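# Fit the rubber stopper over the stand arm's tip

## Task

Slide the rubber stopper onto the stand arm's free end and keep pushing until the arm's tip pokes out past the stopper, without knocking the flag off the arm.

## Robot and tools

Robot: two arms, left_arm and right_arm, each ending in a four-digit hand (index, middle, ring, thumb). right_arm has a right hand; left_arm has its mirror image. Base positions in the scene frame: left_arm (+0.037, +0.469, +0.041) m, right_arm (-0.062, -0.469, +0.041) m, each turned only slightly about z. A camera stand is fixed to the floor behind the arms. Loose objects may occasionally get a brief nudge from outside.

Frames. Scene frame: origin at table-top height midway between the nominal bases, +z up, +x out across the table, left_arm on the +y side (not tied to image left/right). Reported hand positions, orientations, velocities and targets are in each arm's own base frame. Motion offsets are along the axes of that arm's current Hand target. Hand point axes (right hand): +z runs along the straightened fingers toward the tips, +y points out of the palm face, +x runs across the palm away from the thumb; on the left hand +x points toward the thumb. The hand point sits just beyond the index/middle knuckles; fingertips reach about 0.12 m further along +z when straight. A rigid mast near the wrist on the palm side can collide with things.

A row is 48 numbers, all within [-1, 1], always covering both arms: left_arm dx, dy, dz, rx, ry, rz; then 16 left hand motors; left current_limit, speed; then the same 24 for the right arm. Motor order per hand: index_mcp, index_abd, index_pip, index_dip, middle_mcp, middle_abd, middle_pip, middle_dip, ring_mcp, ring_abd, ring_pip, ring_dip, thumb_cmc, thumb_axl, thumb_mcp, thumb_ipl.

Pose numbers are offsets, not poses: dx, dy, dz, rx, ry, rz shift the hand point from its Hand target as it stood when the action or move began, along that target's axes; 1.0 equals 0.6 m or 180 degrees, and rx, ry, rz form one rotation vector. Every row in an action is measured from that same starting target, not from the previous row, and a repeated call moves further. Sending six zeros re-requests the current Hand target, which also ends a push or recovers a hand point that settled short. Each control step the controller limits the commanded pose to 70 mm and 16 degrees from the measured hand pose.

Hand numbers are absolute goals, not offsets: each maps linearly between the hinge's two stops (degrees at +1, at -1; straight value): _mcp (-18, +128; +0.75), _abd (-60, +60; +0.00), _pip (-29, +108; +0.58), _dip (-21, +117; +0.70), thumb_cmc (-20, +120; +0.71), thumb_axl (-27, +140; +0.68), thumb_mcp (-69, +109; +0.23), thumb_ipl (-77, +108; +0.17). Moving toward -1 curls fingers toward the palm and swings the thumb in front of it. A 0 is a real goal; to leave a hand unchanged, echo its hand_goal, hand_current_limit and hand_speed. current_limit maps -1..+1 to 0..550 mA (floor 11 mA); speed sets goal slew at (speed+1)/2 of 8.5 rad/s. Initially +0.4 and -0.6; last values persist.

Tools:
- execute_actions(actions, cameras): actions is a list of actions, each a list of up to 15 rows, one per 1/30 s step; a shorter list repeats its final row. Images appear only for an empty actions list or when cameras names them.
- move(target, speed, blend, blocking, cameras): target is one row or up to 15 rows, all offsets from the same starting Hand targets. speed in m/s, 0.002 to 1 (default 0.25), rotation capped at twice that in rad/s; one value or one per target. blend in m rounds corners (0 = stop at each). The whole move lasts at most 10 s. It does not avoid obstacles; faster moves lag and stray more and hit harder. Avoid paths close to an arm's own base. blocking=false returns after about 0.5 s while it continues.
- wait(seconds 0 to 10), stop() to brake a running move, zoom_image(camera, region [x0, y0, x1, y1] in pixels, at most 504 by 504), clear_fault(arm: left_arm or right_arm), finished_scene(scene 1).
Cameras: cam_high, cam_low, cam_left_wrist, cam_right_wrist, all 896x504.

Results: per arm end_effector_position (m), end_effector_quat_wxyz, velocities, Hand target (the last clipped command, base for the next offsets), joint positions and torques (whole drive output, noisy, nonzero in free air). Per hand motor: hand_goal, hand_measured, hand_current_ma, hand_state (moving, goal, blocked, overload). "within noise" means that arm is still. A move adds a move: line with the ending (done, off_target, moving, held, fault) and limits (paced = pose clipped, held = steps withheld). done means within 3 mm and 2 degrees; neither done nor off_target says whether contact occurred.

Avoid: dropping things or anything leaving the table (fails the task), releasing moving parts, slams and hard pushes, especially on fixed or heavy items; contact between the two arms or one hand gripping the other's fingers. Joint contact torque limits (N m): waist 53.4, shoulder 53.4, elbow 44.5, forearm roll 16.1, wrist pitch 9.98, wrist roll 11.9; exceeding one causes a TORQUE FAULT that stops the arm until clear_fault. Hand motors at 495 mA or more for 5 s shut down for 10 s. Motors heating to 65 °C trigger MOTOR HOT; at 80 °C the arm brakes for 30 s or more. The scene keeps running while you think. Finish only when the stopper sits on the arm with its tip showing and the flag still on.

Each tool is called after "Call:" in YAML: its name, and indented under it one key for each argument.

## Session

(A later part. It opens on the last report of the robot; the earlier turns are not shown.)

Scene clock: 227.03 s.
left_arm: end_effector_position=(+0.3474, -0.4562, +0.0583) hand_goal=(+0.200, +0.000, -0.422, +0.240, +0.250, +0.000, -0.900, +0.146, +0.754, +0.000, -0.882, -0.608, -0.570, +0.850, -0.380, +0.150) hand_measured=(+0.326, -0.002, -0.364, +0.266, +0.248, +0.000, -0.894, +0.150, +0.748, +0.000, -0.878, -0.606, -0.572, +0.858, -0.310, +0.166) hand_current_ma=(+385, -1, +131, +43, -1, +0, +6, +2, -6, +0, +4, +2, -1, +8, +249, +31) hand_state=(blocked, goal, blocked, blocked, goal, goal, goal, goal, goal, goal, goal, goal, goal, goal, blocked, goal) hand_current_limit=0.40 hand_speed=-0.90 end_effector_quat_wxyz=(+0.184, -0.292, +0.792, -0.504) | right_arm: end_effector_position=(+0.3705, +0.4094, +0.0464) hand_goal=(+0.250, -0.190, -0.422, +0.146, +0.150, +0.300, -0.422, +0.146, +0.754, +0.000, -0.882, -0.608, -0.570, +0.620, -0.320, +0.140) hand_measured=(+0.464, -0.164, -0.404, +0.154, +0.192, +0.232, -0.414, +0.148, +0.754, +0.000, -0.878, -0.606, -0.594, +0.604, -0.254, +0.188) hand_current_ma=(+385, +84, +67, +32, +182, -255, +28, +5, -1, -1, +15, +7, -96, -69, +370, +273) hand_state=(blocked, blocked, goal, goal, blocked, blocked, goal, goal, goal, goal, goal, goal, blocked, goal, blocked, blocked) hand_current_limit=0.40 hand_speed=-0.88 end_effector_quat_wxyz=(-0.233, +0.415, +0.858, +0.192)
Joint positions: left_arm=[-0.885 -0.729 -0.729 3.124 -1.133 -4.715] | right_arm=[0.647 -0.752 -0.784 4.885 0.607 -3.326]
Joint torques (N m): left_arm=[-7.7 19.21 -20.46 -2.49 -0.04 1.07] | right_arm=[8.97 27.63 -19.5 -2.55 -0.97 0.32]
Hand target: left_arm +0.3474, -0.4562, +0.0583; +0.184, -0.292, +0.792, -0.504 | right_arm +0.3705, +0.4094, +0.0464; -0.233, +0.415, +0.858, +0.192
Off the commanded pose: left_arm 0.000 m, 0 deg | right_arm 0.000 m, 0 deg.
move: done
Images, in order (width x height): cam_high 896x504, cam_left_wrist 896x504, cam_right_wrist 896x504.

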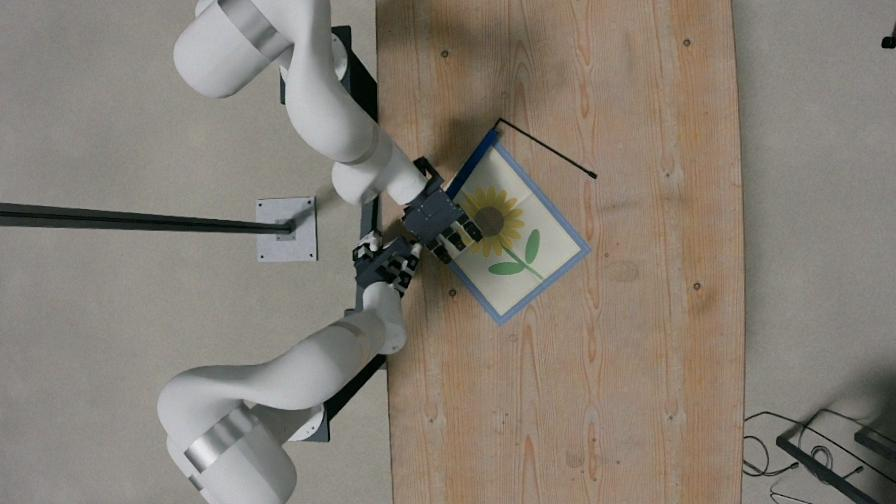

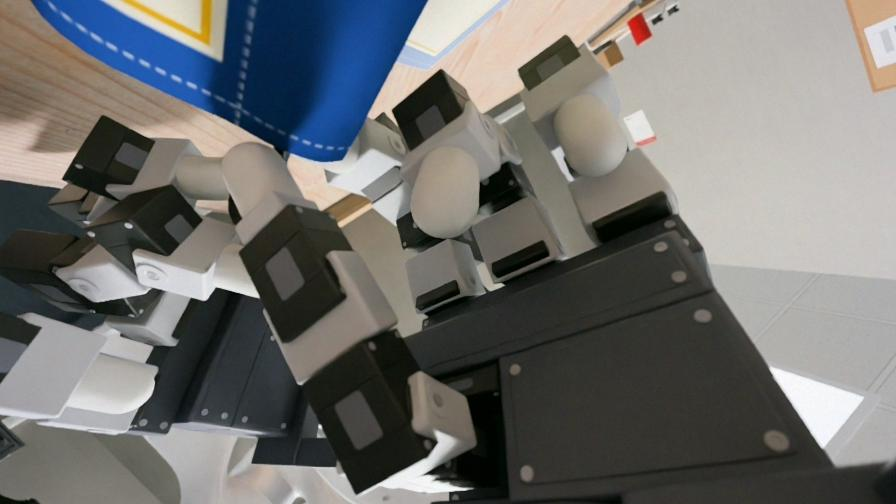

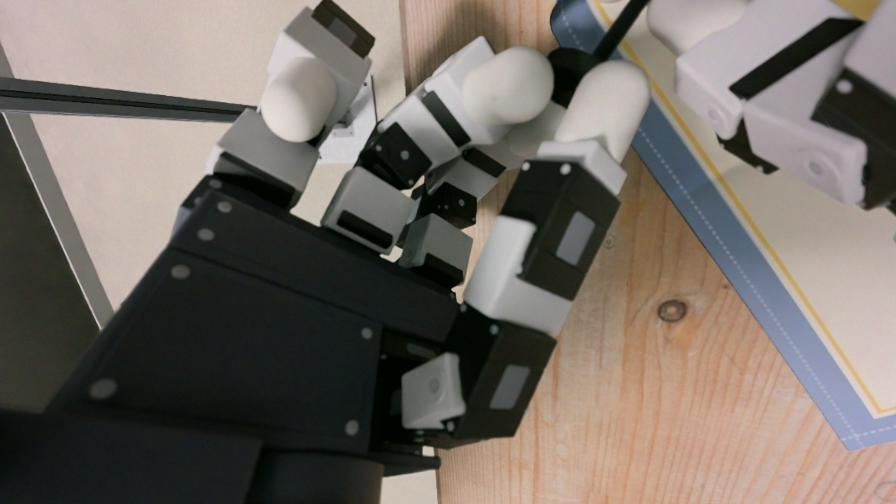

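Call:
move:
  target: [0,0,0,0,0,0,0.2,0,-0.423,0.24,0.25,0,-0.9,0.145,0.753,0,-0.883,-0.609,-0.571,0.85,-0.38,0.15,0.4,-0.9,0,0.002265,0.00106,0,0,0,0.25,-0.19,-0.423,0.145,0.15,0.3,-0.423,0.145,0.753,0,-0.883,-0.609,-0.571,0.62,-0.32,0.14,0.4,-0.88]
  speed: 0.01
  cameras: ["cam_high","cam_right_wrist"]

Call:
zoom_image:
  camera: "cam_right_wrist"
  region: [535, 30, 625, 110]

Call:
zoom_image:
  camera: "cam_high"
  region: [400, 232, 430, 262]

Scene clock: 229.13 s.
left_arm: end_effector_position=(+0.3474, -0.4562, +0.0583) hand_goal=(+0.200, +0.000, -0.422, +0.240, +0.250, +0.000, -0.900, +0.146, +0.754, +0.000, -0.882, -0.608, -0.570, +0.850, -0.380, +0.150) hand_measured=(+0.322, -0.004, -0.362, +0.268, +0.248, +0.000, -0.894, +0.150, +0.748, +0.000, -0.878, -0.606, -0.572, +0.858, -0.310, +0.168) hand_current_ma=(+385, -2, +138, +47, -1, +0, +6, +2, -6, +0, +4, +2, -1, +8, +249, +38) hand_state=(blocked, goal, blocked, blocked, goal, goal, goal, goal, goal, goal, goal, goal, goal, goal, blocked, goal) hand_current_limit=0.40 hand_speed=-0.90 end_effector_quat_wxyz=(+0.184, -0.292, +0.792, -0.504) | right_arm: end_effector_position=(+0.3714, +0.4105, +0.0461) hand_goal=(+0.250, -0.190, -0.422, +0.146, +0.150, +0.300, -0.422, +0.146, +0.754, +0.000, -0.882, -0.608, -0.570, +0.620, -0.320, +0.140) hand_measured=(+0.464, -0.164, -0.404, +0.152, +0.192, +0.232, -0.414, +0.148, +0.754, +0.000, -0.878, -0.606, -0.594, +0.604, -0.254, +0.188) hand_current_ma=(+385, +86, +67, +19, +182, -252, +28, +5, -1, -1, +15, +7, -97, -69, +370, +273) hand_state=(blocked, blocked, goal, goal, blocked, blocked, goal, goal, goal, goal, goal, goal, blocked, goal, blocked, blocked) hand_current_limit=0.40 hand_speed=-0.88 end_effector_quat_wxyz=(-0.233, +0.415, +0.858, +0.192)
Joint positions: left_arm=[-0.885 -0.729 -0.729 3.124 -1.133 -4.715] | right_arm=[0.648 -0.755 -0.788 4.883 0.606 -3.323]
Joint torques (N m): left_arm=[-7.26 18.36 -20.43 -1.85 -0.05 1.07] | right_arm=[10.15 27.53 -19.75 -4.33 -0.94 0.23]
Hand target: left_arm +0.3474, -0.4562, +0.0583; +0.184, -0.292, +0.792, -0.504 | right_arm +0.3714, +0.4105, +0.0461; -0.233, +0.415, +0.858, +0.192
Off the commanded pose: left_arm 0.000 m, 0 deg | right_arm 0.000 m, 0 deg.
move: done
Images, in order (width x height): cam_high 896x504, cam_right_wrist 896x504.

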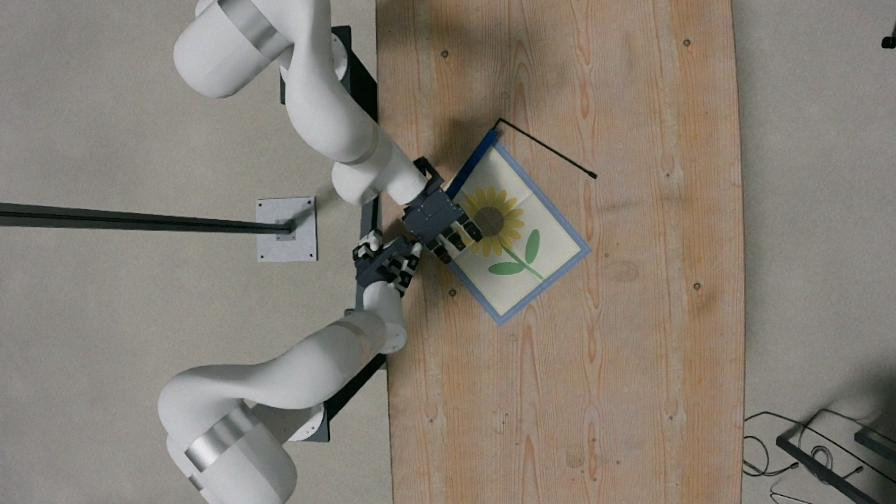

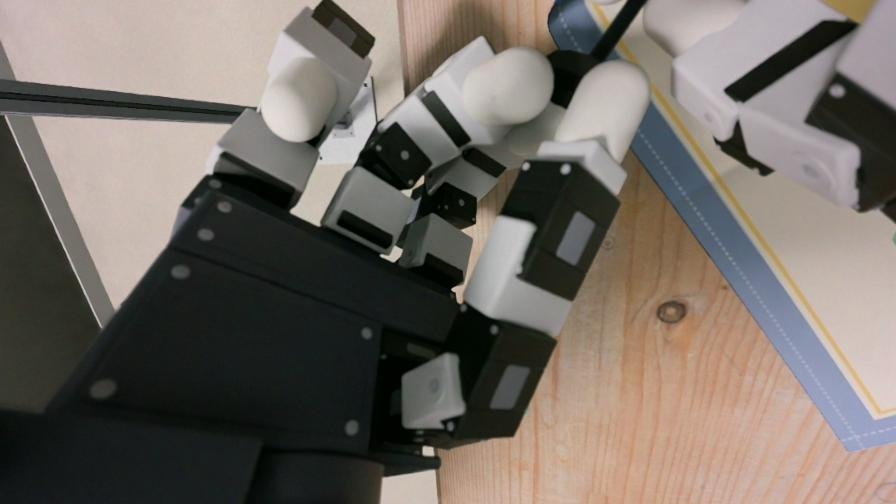

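Scaled by 5.600 from the camera's 896x504 image, which has a finer 1280x720 frame.

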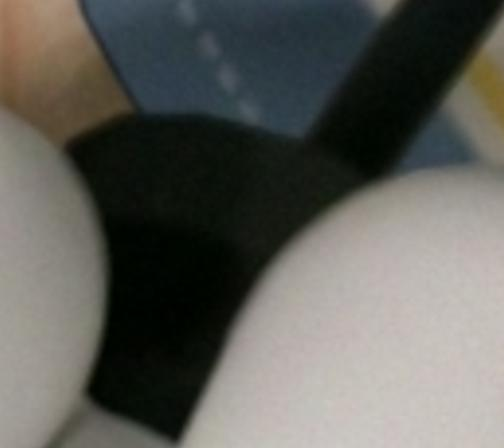

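Scaled by 16.800 from the camera's 896x504 image, which has a finer 1280x720 frame.

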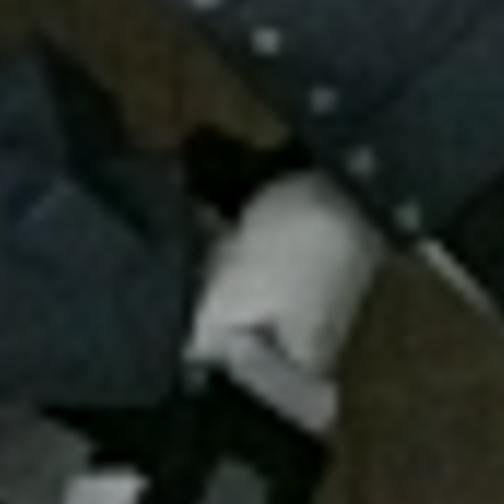

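Call:
zoom_image:
  camera: "cam_high"
  region: [480, 100, 520, 140]

Call:
zoom_image:
  camera: "cam_high"
  region: [576, 156, 616, 196]

Scaled by 12.600 from the camera's 896x504 image, which has a finer 1280x720 frame.

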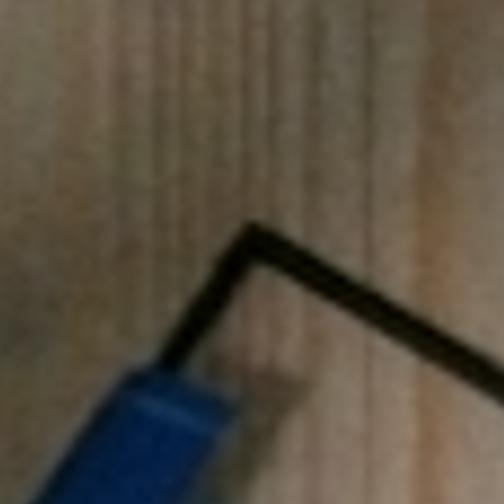

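Scaled by 12.600 from the camera's 896x504 image, which has a finer 1280x720 frame.

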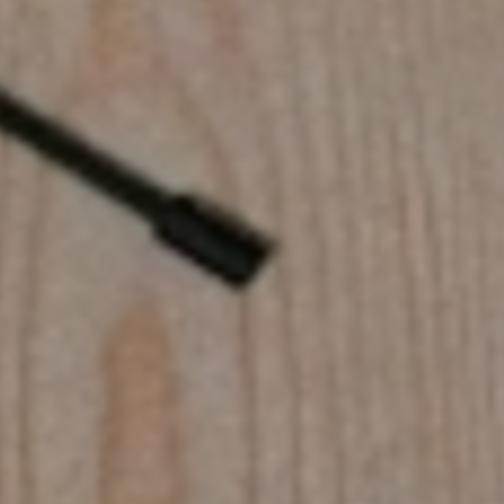

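Call:
move:
  target: [0,0,0,0,0,0,0.2,0,-0.423,0.24,0.25,0,-0.9,0.145,0.753,0,-0.883,-0.609,-0.571,0.85,-0.38,0.15,0.4,-0.9,0.00218,-0.00505,-0.00298,0,0,0,0.25,-0.19,-0.423,0.145,0.15,0.3,-0.423,0.145,0.753,0,-0.883,-0.609,-0.571,0.62,-0.32,0.14,0.4,-0.88]
  speed: 0.015
  cameras: ["cam_high","cam_right_wrist"]

Call:
zoom_image:
  camera: "cam_right_wrist"
  region: [535, 10, 625, 90]

Call:
zoom_image:
  camera: "cam_high"
  region: [400, 232, 430, 262]

Scene clock: 232.13 s.
left_arm: end_effector_position=(+0.3474, -0.4562, +0.0583) hand_goal=(+0.200, +0.000, -0.422, +0.240, +0.250, +0.000, -0.900, +0.146, +0.754, +0.000, -0.882, -0.608, -0.570, +0.850, -0.380, +0.150) hand_measured=(+0.322, -0.004, -0.362, +0.268, +0.248, +0.000, -0.894, +0.150, +0.748, +0.000, -0.878, -0.606, -0.572, +0.858, -0.310, +0.168) hand_current_ma=(+385, -2, +139, +48, -1, +0, +6, +2, -6, +0, +4, +2, -1, +10, +249, +38) hand_state=(blocked, goal, blocked, blocked, goal, goal, goal, goal, goal, goal, goal, goal, goal, goal, blocked, goal) hand_current_limit=0.40 hand_speed=-0.90 end_effector_quat_wxyz=(+0.184, -0.292, +0.792, -0.504) | right_arm: end_effector_position=(+0.3687, +0.4086, +0.0478) hand_goal=(+0.250, -0.190, -0.422, +0.146, +0.150, +0.300, -0.422, +0.146, +0.754, +0.000, -0.882, -0.608, -0.570, +0.620, -0.320, +0.140) hand_measured=(+0.464, -0.164, -0.404, +0.152, +0.192, +0.232, -0.414, +0.148, +0.754, +0.000, -0.878, -0.606, -0.594, +0.604, -0.254, +0.188) hand_current_ma=(+385, +86, +67, +22, +182, -252, +28, +5, -1, -1, +15, +7, -96, -69, +370, +273) hand_state=(blocked, blocked, goal, goal, blocked, blocked, goal, goal, goal, goal, goal, goal, blocked, goal, blocked, blocked) hand_current_limit=0.40 hand_speed=-0.88 end_effector_quat_wxyz=(-0.233, +0.415, +0.858, +0.192)
Joint positions: left_arm=[-0.885 -0.729 -0.729 3.124 -1.133 -4.715] | right_arm=[0.649 -0.747 -0.777 4.887 0.607 -3.327]
Joint torques (N m): left_arm=[-7.92 19.3 -20.19 -0.49 -0.07 1.08] | right_arm=[9.01 58.15 -1.83 1.67 1.6 -0.61]
Hand target: left_arm +0.3474, -0.4562, +0.0583; +0.184, -0.292, +0.792, -0.504 | right_arm +0.3687, +0.4086, +0.0479; -0.233, +0.415, +0.858, +0.192
Off the commanded pose: left_arm 0.000 m, 0 deg | right_arm 0.000 m, 0 deg.
move: done
Images, in order (width x height): cam_high 896x504, cam_right_wrist 896x504.

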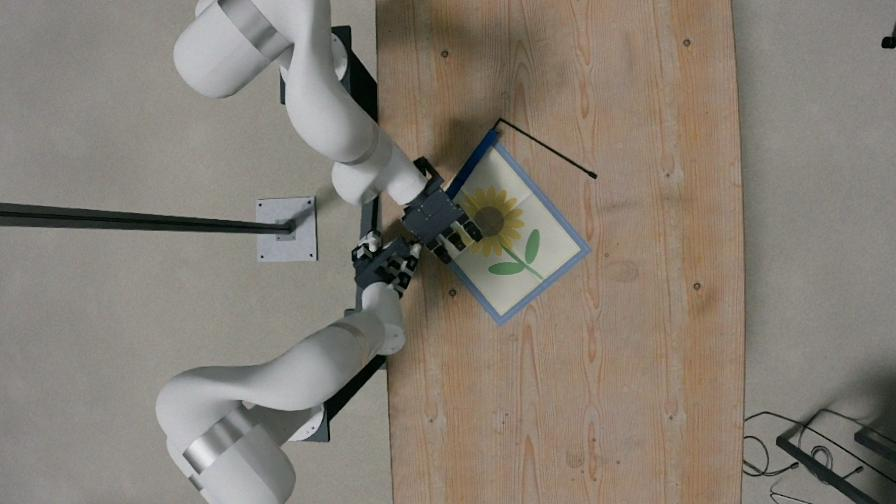

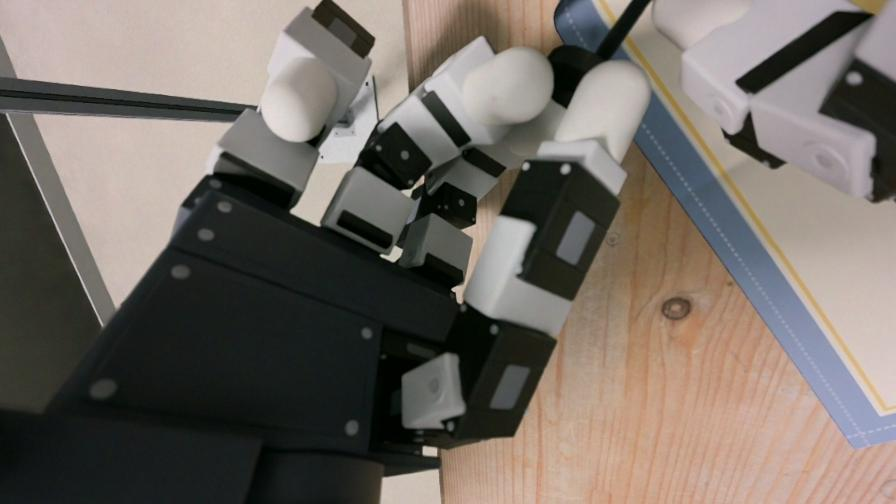

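Scaled by 5.600 from the camera's 896x504 image, which has a finer 1280x720 frame.

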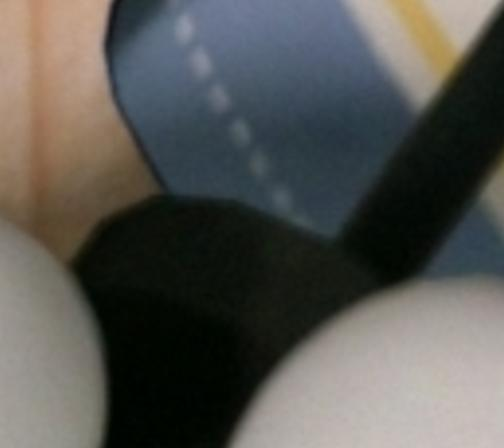

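Scaled by 16.800 from the camera's 896x504 image, which has a finer 1280x720 frame.

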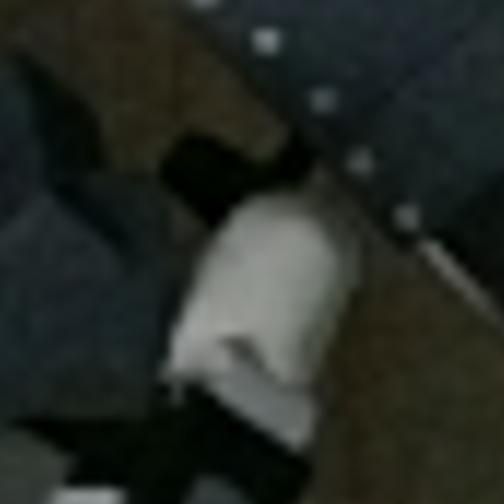

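Call:
move:
  target: [0,0,0,0,0,0,0.2,0,-0.423,0.24,0.25,0,-0.9,0.145,0.753,0,-0.883,-0.609,-0.571,0.85,-0.38,0.15,0.4,-0.9,0.0007,0.004325,0.002555,0,0,0,0.25,-0.19,-0.423,0.145,0.15,0.3,-0.423,0.145,0.753,0,-0.883,-0.609,-0.571,0.62,-0.32,0.14,0.4,-0.88]
  speed: 0.01
  cameras: ["cam_high","cam_right_wrist"]

Call:
zoom_image:
  camera: "cam_right_wrist"
  region: [535, 10, 625, 90]

Call:
zoom_image:
  camera: "cam_high"
  region: [400, 232, 430, 262]

Scene clock: 233.40 s.
left_arm: end_effector_position=(+0.3474, -0.4562, +0.0583) hand_goal=(+0.200, +0.000, -0.422, +0.240, +0.250, +0.000, -0.900, +0.146, +0.754, +0.000, -0.882, -0.608, -0.570, +0.850, -0.380, +0.150) hand_measured=(+0.322, -0.004, -0.362, +0.268, +0.248, +0.000, -0.894, +0.150, +0.748, +0.000, -0.878, -0.606, -0.572, +0.858, -0.310, +0.168) hand_current_ma=(+385, -2, +139, +48, -1, +0, +6, +2, -6, +0, +4, +2, -2, +10, +249, +38) hand_state=(blocked, goal, blocked, blocked, goal, goal, goal, goal, goal, goal, goal, goal, goal, goal, blocked, goal) hand_current_limit=0.40 hand_speed=-0.90 end_effector_quat_wxyz=(+0.184, -0.292, +0.792, -0.504) | right_arm: end_effector_position=(+0.3701, +0.4112, +0.0473) hand_goal=(+0.250, -0.190, -0.422, +0.146, +0.150, +0.300, -0.422, +0.146, +0.754, +0.000, -0.882, -0.608, -0.570, +0.620, -0.320, +0.140) hand_measured=(+0.464, -0.164, -0.404, +0.152, +0.192, +0.232, -0.414, +0.148, +0.754, +0.000, -0.878, -0.606, -0.594, +0.604, -0.254, +0.188) hand_current_ma=(+385, +87, +67, +18, +182, -251, +28, +5, -1, -1, +15, +7, -97, -69, +370, +273) hand_state=(blocked, blocked, goal, goal, blocked, blocked, goal, goal, goal, goal, goal, goal, blocked, goal, blocked, blocked) hand_current_limit=0.40 hand_speed=-0.88 end_effector_quat_wxyz=(-0.233, +0.415, +0.858, +0.192)
Joint positions: left_arm=[-0.885 -0.729 -0.729 3.124 -1.133 -4.715] | right_arm=[0.651 -0.751 -0.785 4.885 0.607 -3.321]
Joint torques (N m): left_arm=[-7.93 19.58 -20.16 0 -0.03 1.11] | right_arm=[8.81 27.13 -19.04 -2.5 -0.68 0.24]
Hand target: left_arm +0.3474, -0.4562, +0.0583; +0.184, -0.292, +0.792, -0.504 | right_arm +0.3702, +0.4112, +0.0472; -0.233, +0.415, +0.858, +0.192
Off the commanded pose: left_arm 0.000 m, 0 deg | right_arm 0.000 m, 0 deg.
move: done
Images, in order (width x height): cam_high 896x504, cam_right_wrist 896x504.

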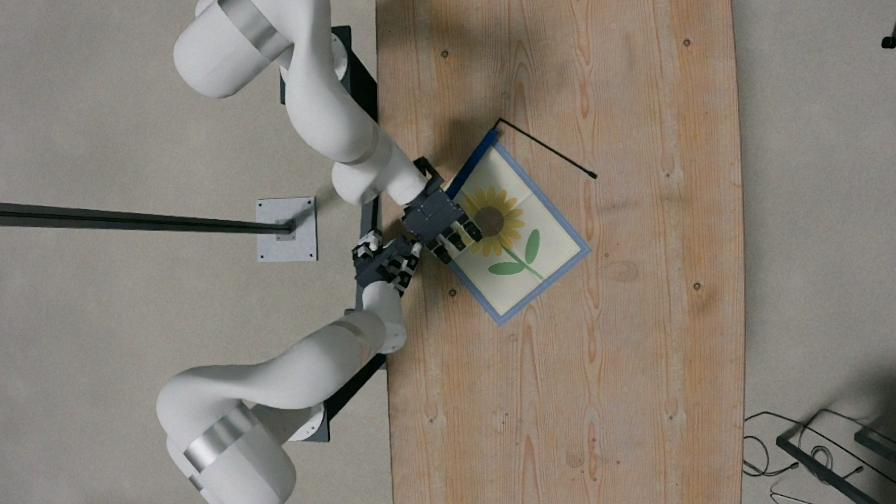

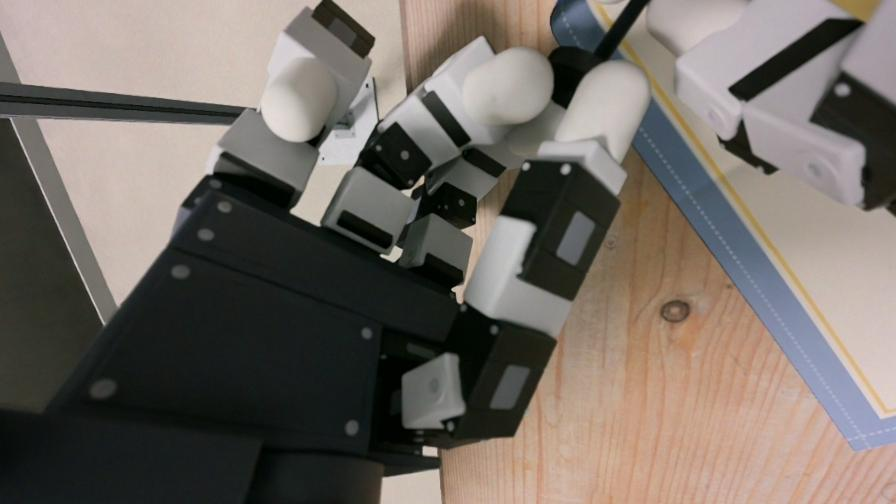

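Scaled by 5.600 from the camera's 896x504 image, which has a finer 1280x720 frame.

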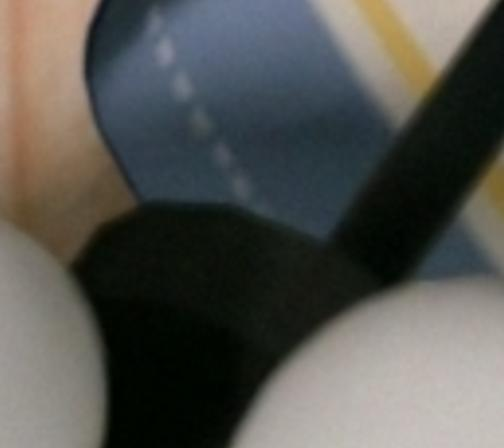

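Scaled by 16.800 from the camera's 896x504 image, which has a finer 1280x720 frame.

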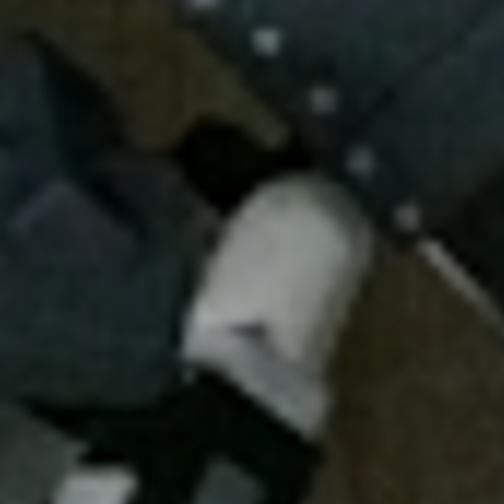

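Call:
move:
  target: [0,0,0,0,0,0,0.2,0,-0.423,0.24,0.25,0,-0.9,0.145,0.753,0,-0.883,-0.609,-0.571,0.85,-0.38,0.15,0.4,-0.9,0.00047,0.00288,0.0017,0,0,0,0.25,-0.19,-0.423,0.145,0.15,0.3,-0.423,0.145,0.753,0,-0.883,-0.609,-0.571,0.62,-0.32,0.14,0.4,-0.88]
  speed: 0.01
  cameras: ["cam_high","cam_right_wrist"]

Call:
zoom_image:
  camera: "cam_right_wrist"
  region: [535, 10, 625, 90]

Call:
zoom_image:
  camera: "cam_high"
  region: [400, 232, 430, 262]

Call:
zoom_image:
  camera: "cam_high"
  region: [480, 100, 520, 140]

Scene clock: 234.47 s.
left_arm: end_effector_position=(+0.3474, -0.4562, +0.0583) hand_goal=(+0.200, +0.000, -0.422, +0.240, +0.250, +0.000, -0.900, +0.146, +0.754, +0.000, -0.882, -0.608, -0.570, +0.850, -0.380, +0.150) hand_measured=(+0.316, -0.008, -0.360, +0.270, +0.248, +0.000, -0.894, +0.150, +0.748, +0.000, -0.878, -0.606, -0.574, +0.858, -0.310, +0.170) hand_current_ma=(+385, -6, +147, +52, -1, +0, +6, +2, -6, +0, +4, +2, -3, +10, +249, +45) hand_state=(blocked, goal, blocked, blocked, goal, goal, goal, goal, goal, goal, goal, goal, goal, goal, blocked, blocked) hand_current_limit=0.40 hand_speed=-0.90 end_effector_quat_wxyz=(+0.184, -0.292, +0.792, -0.504) | right_arm: end_effector_position=(+0.3711, +0.4129, +0.0468) hand_goal=(+0.250, -0.190, -0.422, +0.146, +0.150, +0.300, -0.422, +0.146, +0.754, +0.000, -0.882, -0.608, -0.570, +0.620, -0.320, +0.140) hand_measured=(+0.464, -0.162, -0.404, +0.144, +0.192, +0.234, -0.414, +0.148, +0.754, +0.000, -0.878, -0.606, -0.594, +0.604, -0.254, +0.188) hand_current_ma=(+385, +94, +64, -5, +181, -240, +28, +5, -1, -1, +15, +7, -96, -69, +370, +273) hand_state=(blocked, blocked, goal, goal, blocked, blocked, goal, goal, goal, goal, goal, goal, blocked, goal, blocked, blocked) hand_current_limit=0.40 hand_speed=-0.88 end_effector_quat_wxyz=(-0.233, +0.415, +0.858, +0.192)
Joint positions: left_arm=[-0.885 -0.729 -0.729 3.124 -1.133 -4.715] | right_arm=[0.653 -0.754 -0.791 4.883 0.606 -3.317]
Joint torques (N m): left_arm=[-7.77 20.37 -20.08 0.62 -0.1 1.23] | right_arm=[10.26 28.86 -21.27 -3.14 -0.72 0.26]
Hand target: left_arm +0.3474, -0.4562, +0.0583; +0.184, -0.292, +0.792, -0.504 | right_arm +0.3712, +0.4129, +0.0468; -0.233, +0.415, +0.858, +0.192
Off the commanded pose: left_arm 0.000 m, 0 deg | right_arm 0.000 m, 0 deg.
move: done
Images, in order (width x height): cam_high 896x504, cam_right_wrist 896x504.

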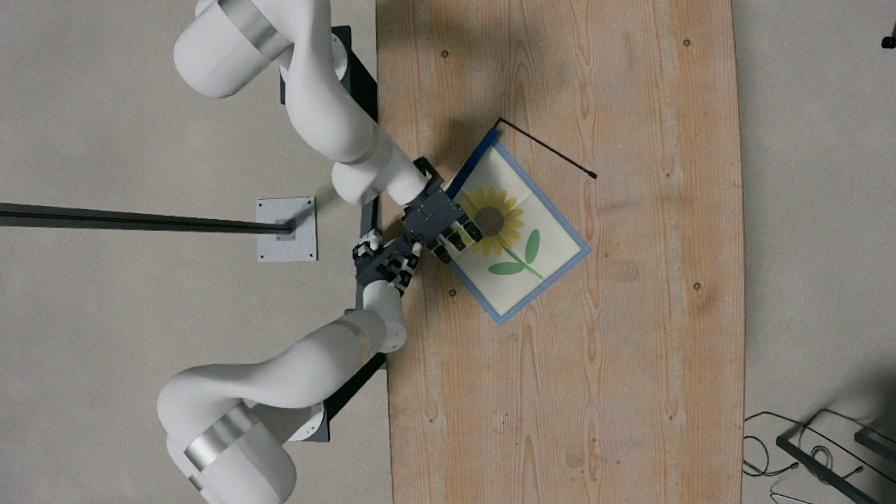

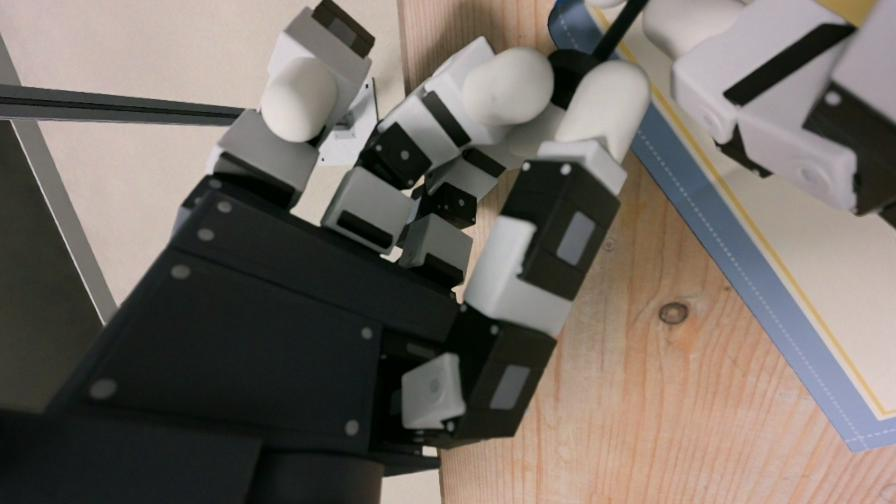

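Scaled by 5.600 from the camera's 896x504 image, which has a finer 1280x720 frame.

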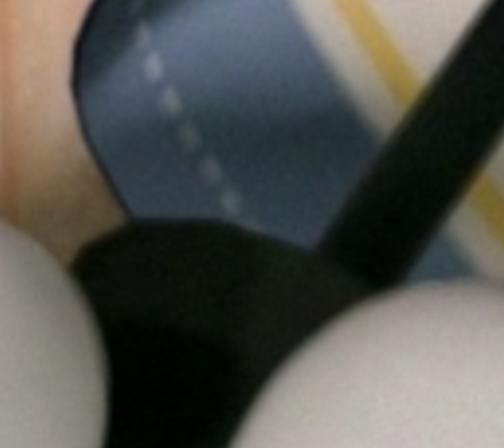

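Scaled by 16.800 from the camera's 896x504 image, which has a finer 1280x720 frame.

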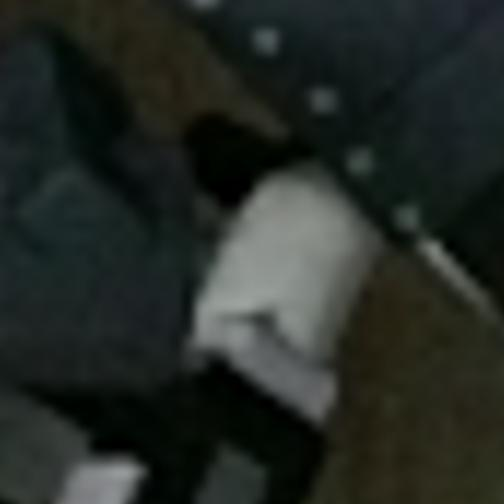

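Scaled by 12.600 from the camera's 896x504 image, which has a finer 1280x720 frame.

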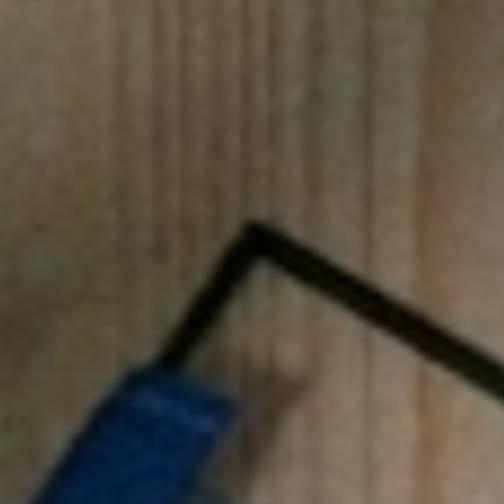

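Call:
zoom_image:
  camera: "cam_right_wrist"
  region: [535, 30, 625, 110]

Scaled by 5.600 from the camera's 896x504 image, which has a finer 1280x720 frame.

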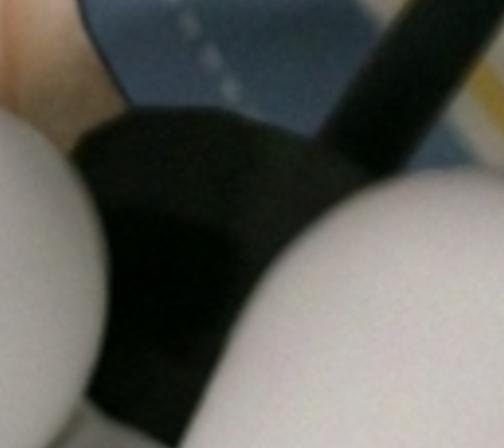

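Call:
move:
  target:
    - [0,0,0,0,0,0,0.2,0,-0.423,0.24,0.25,0,-0.9,0.145,0.753,0,-0.883,-0.609,-0.571,0.85,-0.38,0.15,0.4,-0.9,-0.00117,-0.00721,-0.00426,0,0,0,0.25,-0.19,-0.423,0.145,0.15,0.3,-0.423,0.145,0.753,0,-0.883,-0.609,-0.571,0.62,-0.32,0.14,0.4,-0.88]
    - [0,0,0,0,0,0,0.2,0,-0.423,0.24,0.25,0,-0.9,0.145,0.753,0,-0.883,-0.609,-0.571,0.85,-0.38,0.15,0.4,-0.9,-0.00217,-0.00903,-0.00033,0,0,0,0.25,-0.19,-0.423,0.145,0.15,0.3,-0.423,0.145,0.753,0,-0.883,-0.609,-0.571,0.62,-0.32,0.14,0.4,-0.88]
  speed: 0.02
  cameras: ["cam_high","cam_right_wrist"]

Call:
zoom_image:
  camera: "cam_right_wrist"
  region: [535, 10, 625, 90]

Call:
zoom_image:
  camera: "cam_high"
  region: [400, 232, 430, 262]

Scene clock: 239.17 s.
left_arm: end_effector_position=(+0.3474, -0.4562, +0.0583) hand_goal=(+0.200, +0.000, -0.422, +0.240, +0.250, +0.000, -0.900, +0.146, +0.754, +0.000, -0.882, -0.608, -0.570, +0.850, -0.380, +0.150) hand_measured=(+0.316, -0.002, -0.360, +0.270, +0.248, +0.000, -0.894, +0.150, +0.748, +0.000, -0.878, -0.606, -0.572, +0.860, -0.310, +0.170) hand_current_ma=(+385, +0, +148, +52, -1, +0, +6, +2, -6, +0, +4, +2, -1, +12, +249, +46) hand_state=(blocked, goal, blocked, blocked, goal, goal, goal, goal, goal, goal, goal, goal, goal, goal, blocked, blocked) hand_current_limit=0.40 hand_speed=-0.90 end_effector_quat_wxyz=(+0.184, -0.292, +0.792, -0.504) | right_arm: end_effector_position=(+0.3676, +0.4089, +0.0455) hand_goal=(+0.250, -0.190, -0.422, +0.146, +0.150, +0.300, -0.422, +0.146, +0.754, +0.000, -0.882, -0.608, -0.570, +0.620, -0.320, +0.140) hand_measured=(+0.464, -0.162, -0.404, +0.154, +0.192, +0.234, -0.412, +0.148, +0.754, +0.000, -0.878, -0.606, -0.594, +0.604, -0.254, +0.188) hand_current_ma=(+385, +94, +64, +29, +180, -240, +31, +5, -1, -1, +15, +7, -97, -71, +371, +273) hand_state=(blocked, blocked, goal, goal, blocked, blocked, goal, goal, goal, goal, goal, goal, blocked, goal, blocked, blocked) hand_current_limit=0.40 hand_speed=-0.88 end_effector_quat_wxyz=(-0.233, +0.415, +0.858, +0.192)
Joint positions: left_arm=[-0.885 -0.729 -0.729 3.124 -1.133 -4.715] | right_arm=[0.65 -0.752 -0.777 4.897 0.608 -3.337]
Joint torques (N m): left_arm=[-8.23 21.33 -20.17 1.42 -0.35 1.16] | right_arm=[8.92 27.28 -1.87 4.01 2.66 -0.86]
Hand target: left_arm +0.3474, -0.4562, +0.0583; +0.184, -0.292, +0.792, -0.504 | right_arm +0.3676, +0.4088, +0.0455; -0.233, +0.415, +0.858, +0.192
Off the commanded pose: left_arm 0.000 m, 0 deg | right_arm 0.000 m, 0 deg.
move: done
Images, in order (width x height): cam_high 896x504, cam_right_wrist 896x504.

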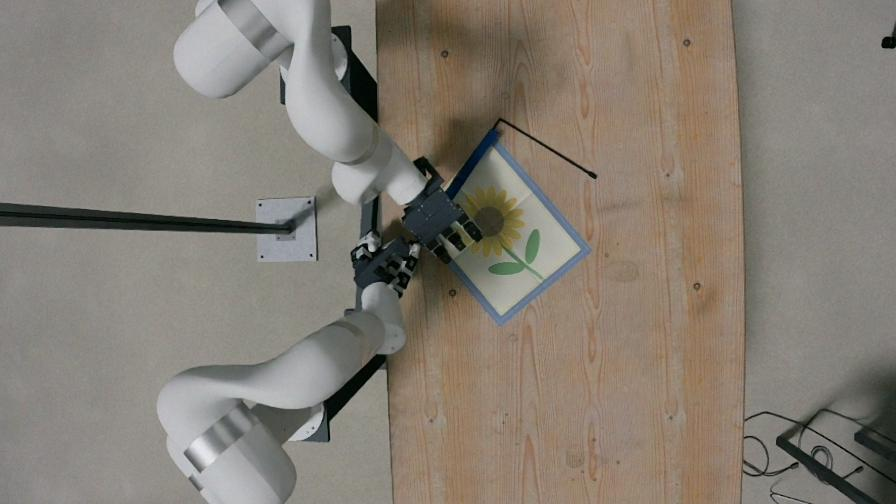

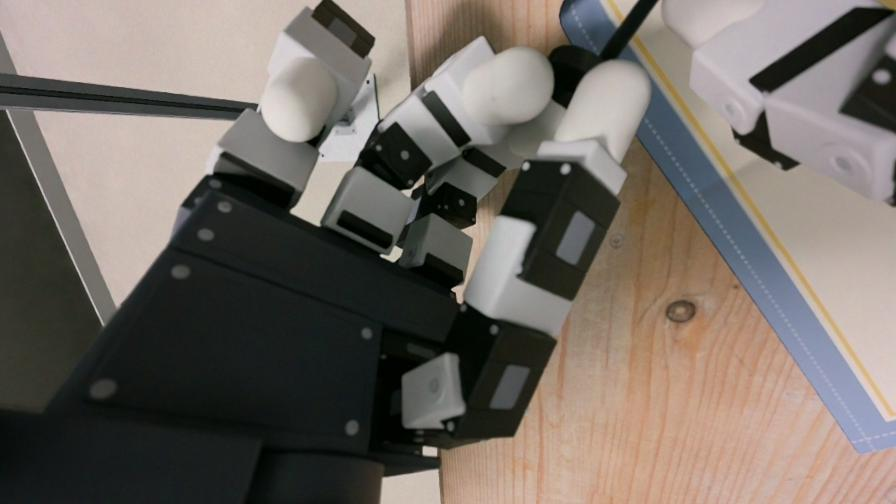

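Scaled by 5.600 from the camera's 896x504 image, which has a finer 1280x720 frame.

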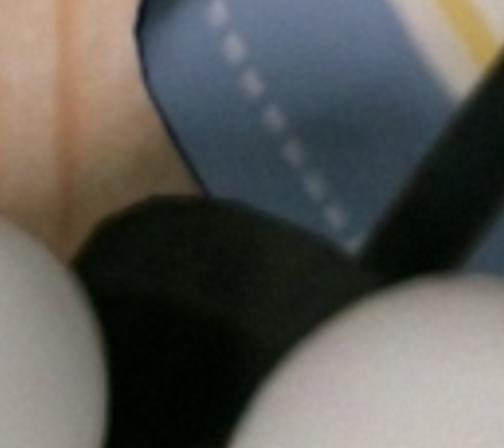

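Scaled by 16.800 from the camera's 896x504 image, which has a finer 1280x720 frame.

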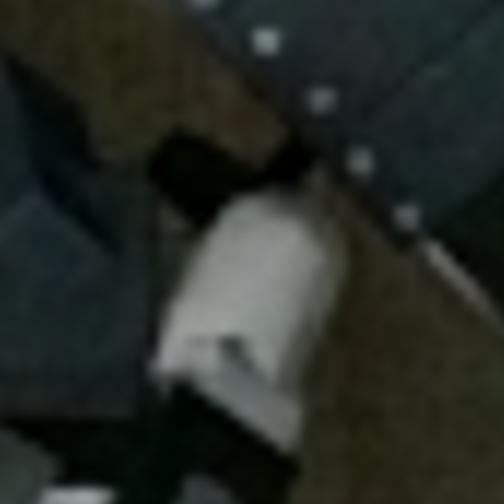

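Call:
move:
  target: [0,0,0,0,0,0,0.2,0,-0.423,0.24,0.25,0,-0.9,0.145,0.753,0,-0.883,-0.609,-0.571,0.85,-0.38,0.15,0.4,-0.9,-0.00167,0.00653,0.00178,0,0,0,0.25,-0.19,-0.423,0.145,0.15,0.3,-0.423,0.145,0.753,0,-0.883,-0.609,-0.571,0.62,-0.32,0.14,0.4,-0.88]
  speed: 0.02
  cameras: ["cam_high","cam_right_wrist"]

Call:
zoom_image:
  camera: "cam_right_wrist"
  region: [535, 10, 625, 90]

Call:
zoom_image:
  camera: "cam_high"
  region: [400, 232, 430, 262]

Scene clock: 240.93 s.
left_arm: end_effector_position=(+0.3474, -0.4562, +0.0583) hand_goal=(+0.200, +0.000, -0.422, +0.240, +0.250, +0.000, -0.900, +0.146, +0.754, +0.000, -0.882, -0.608, -0.570, +0.850, -0.380, +0.150) hand_measured=(+0.316, -0.010, -0.360, +0.270, +0.248, +0.000, -0.894, +0.150, +0.748, +0.000, -0.878, -0.606, -0.576, +0.860, -0.310, +0.170) hand_current_ma=(+385, -9, +148, +52, -1, +0, +6, +2, -6, +0, +4, +2, -6, +12, +249, +46) hand_state=(blocked, goal, blocked, blocked, goal, goal, goal, goal, goal, goal, goal, goal, goal, goal, blocked, blocked) hand_current_limit=0.40 hand_speed=-0.90 end_effector_quat_wxyz=(+0.184, -0.292, +0.792, -0.504) | right_arm: end_effector_position=(+0.3710, +0.4111, +0.0446) hand_goal=(+0.250, -0.190, -0.422, +0.146, +0.150, +0.300, -0.422, +0.146, +0.754, +0.000, -0.882, -0.608, -0.570, +0.620, -0.320, +0.140) hand_measured=(+0.464, -0.162, -0.404, +0.148, +0.192, +0.234, -0.412, +0.148, +0.754, +0.000, -0.878, -0.606, -0.598, +0.602, -0.254, +0.186) hand_current_ma=(+385, +94, +64, +4, +180, -240, +32, +5, -1, -1, +15, +7, -109, -81, +371, +263) hand_state=(blocked, blocked, goal, goal, blocked, blocked, goal, goal, goal, goal, goal, goal, blocked, goal, blocked, blocked) hand_current_limit=0.40 hand_speed=-0.88 end_effector_quat_wxyz=(-0.233, +0.415, +0.858, +0.192)
Joint positions: left_arm=[-0.885 -0.729 -0.729 3.124 -1.133 -4.715] | right_arm=[0.65 -0.759 -0.789 4.889 0.607 -3.328]
Joint torques (N m): left_arm=[-5.45 21.82 -19.99 1.43 -0.55 1.04] | right_arm=[-12.07 28.89 -21.3 -2.21 -0.75 0.31]
Hand target: left_arm +0.3474, -0.4562, +0.0583; +0.184, -0.292, +0.792, -0.504 | right_arm +0.3710, +0.4111, +0.0446; -0.233, +0.415, +0.858, +0.192
Off the commanded pose: left_arm 0.000 m, 0 deg | right_arm 0.000 m, 0 deg.
move: done
Images, in order (width x height): cam_high 896x504, cam_right_wrist 896x504.

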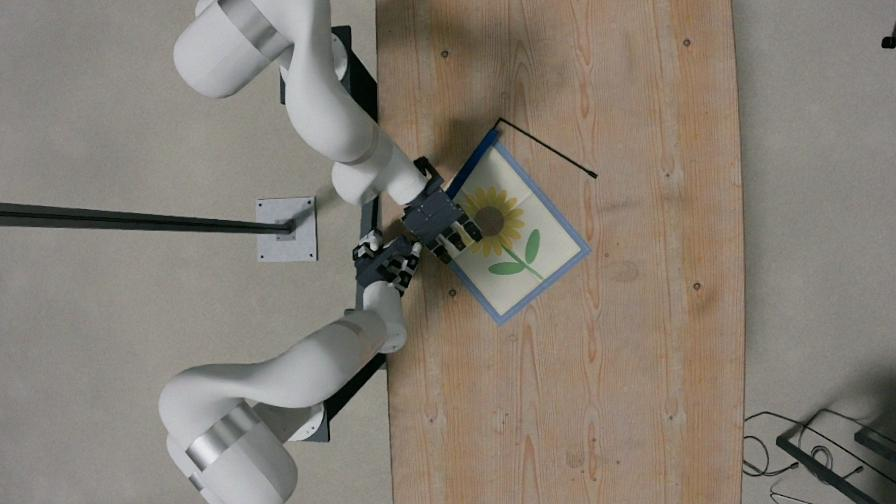

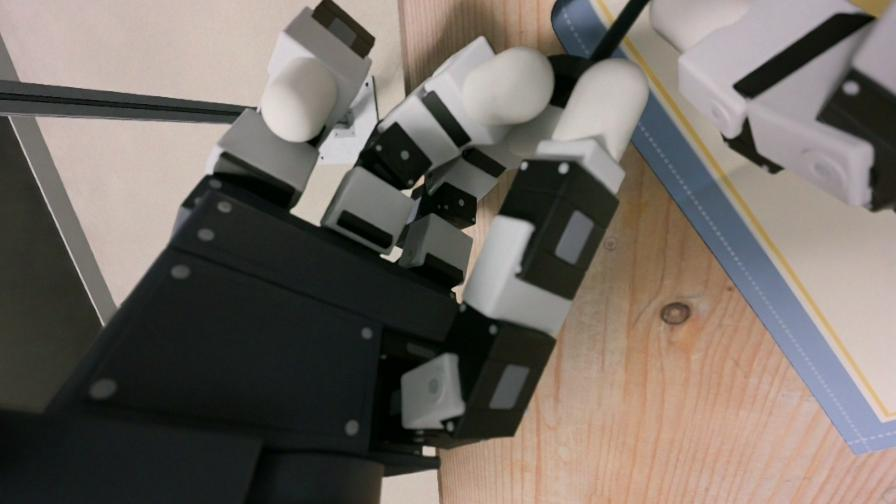

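Scaled by 5.600 from the camera's 896x504 image, which has a finer 1280x720 frame.

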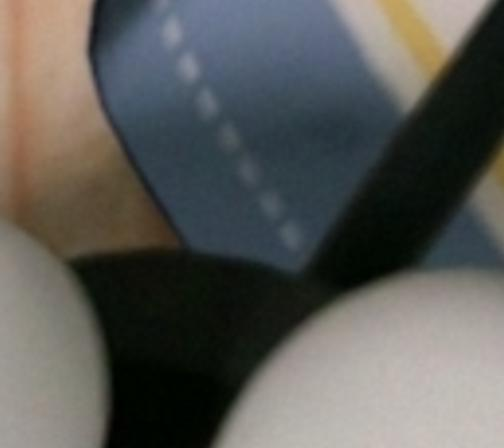

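Scaled by 16.800 from the camera's 896x504 image, which has a finer 1280x720 frame.

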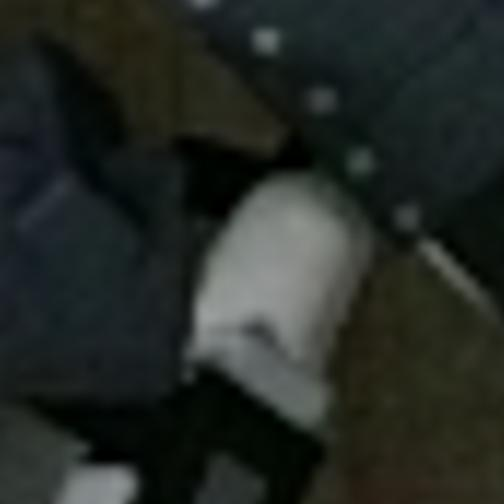

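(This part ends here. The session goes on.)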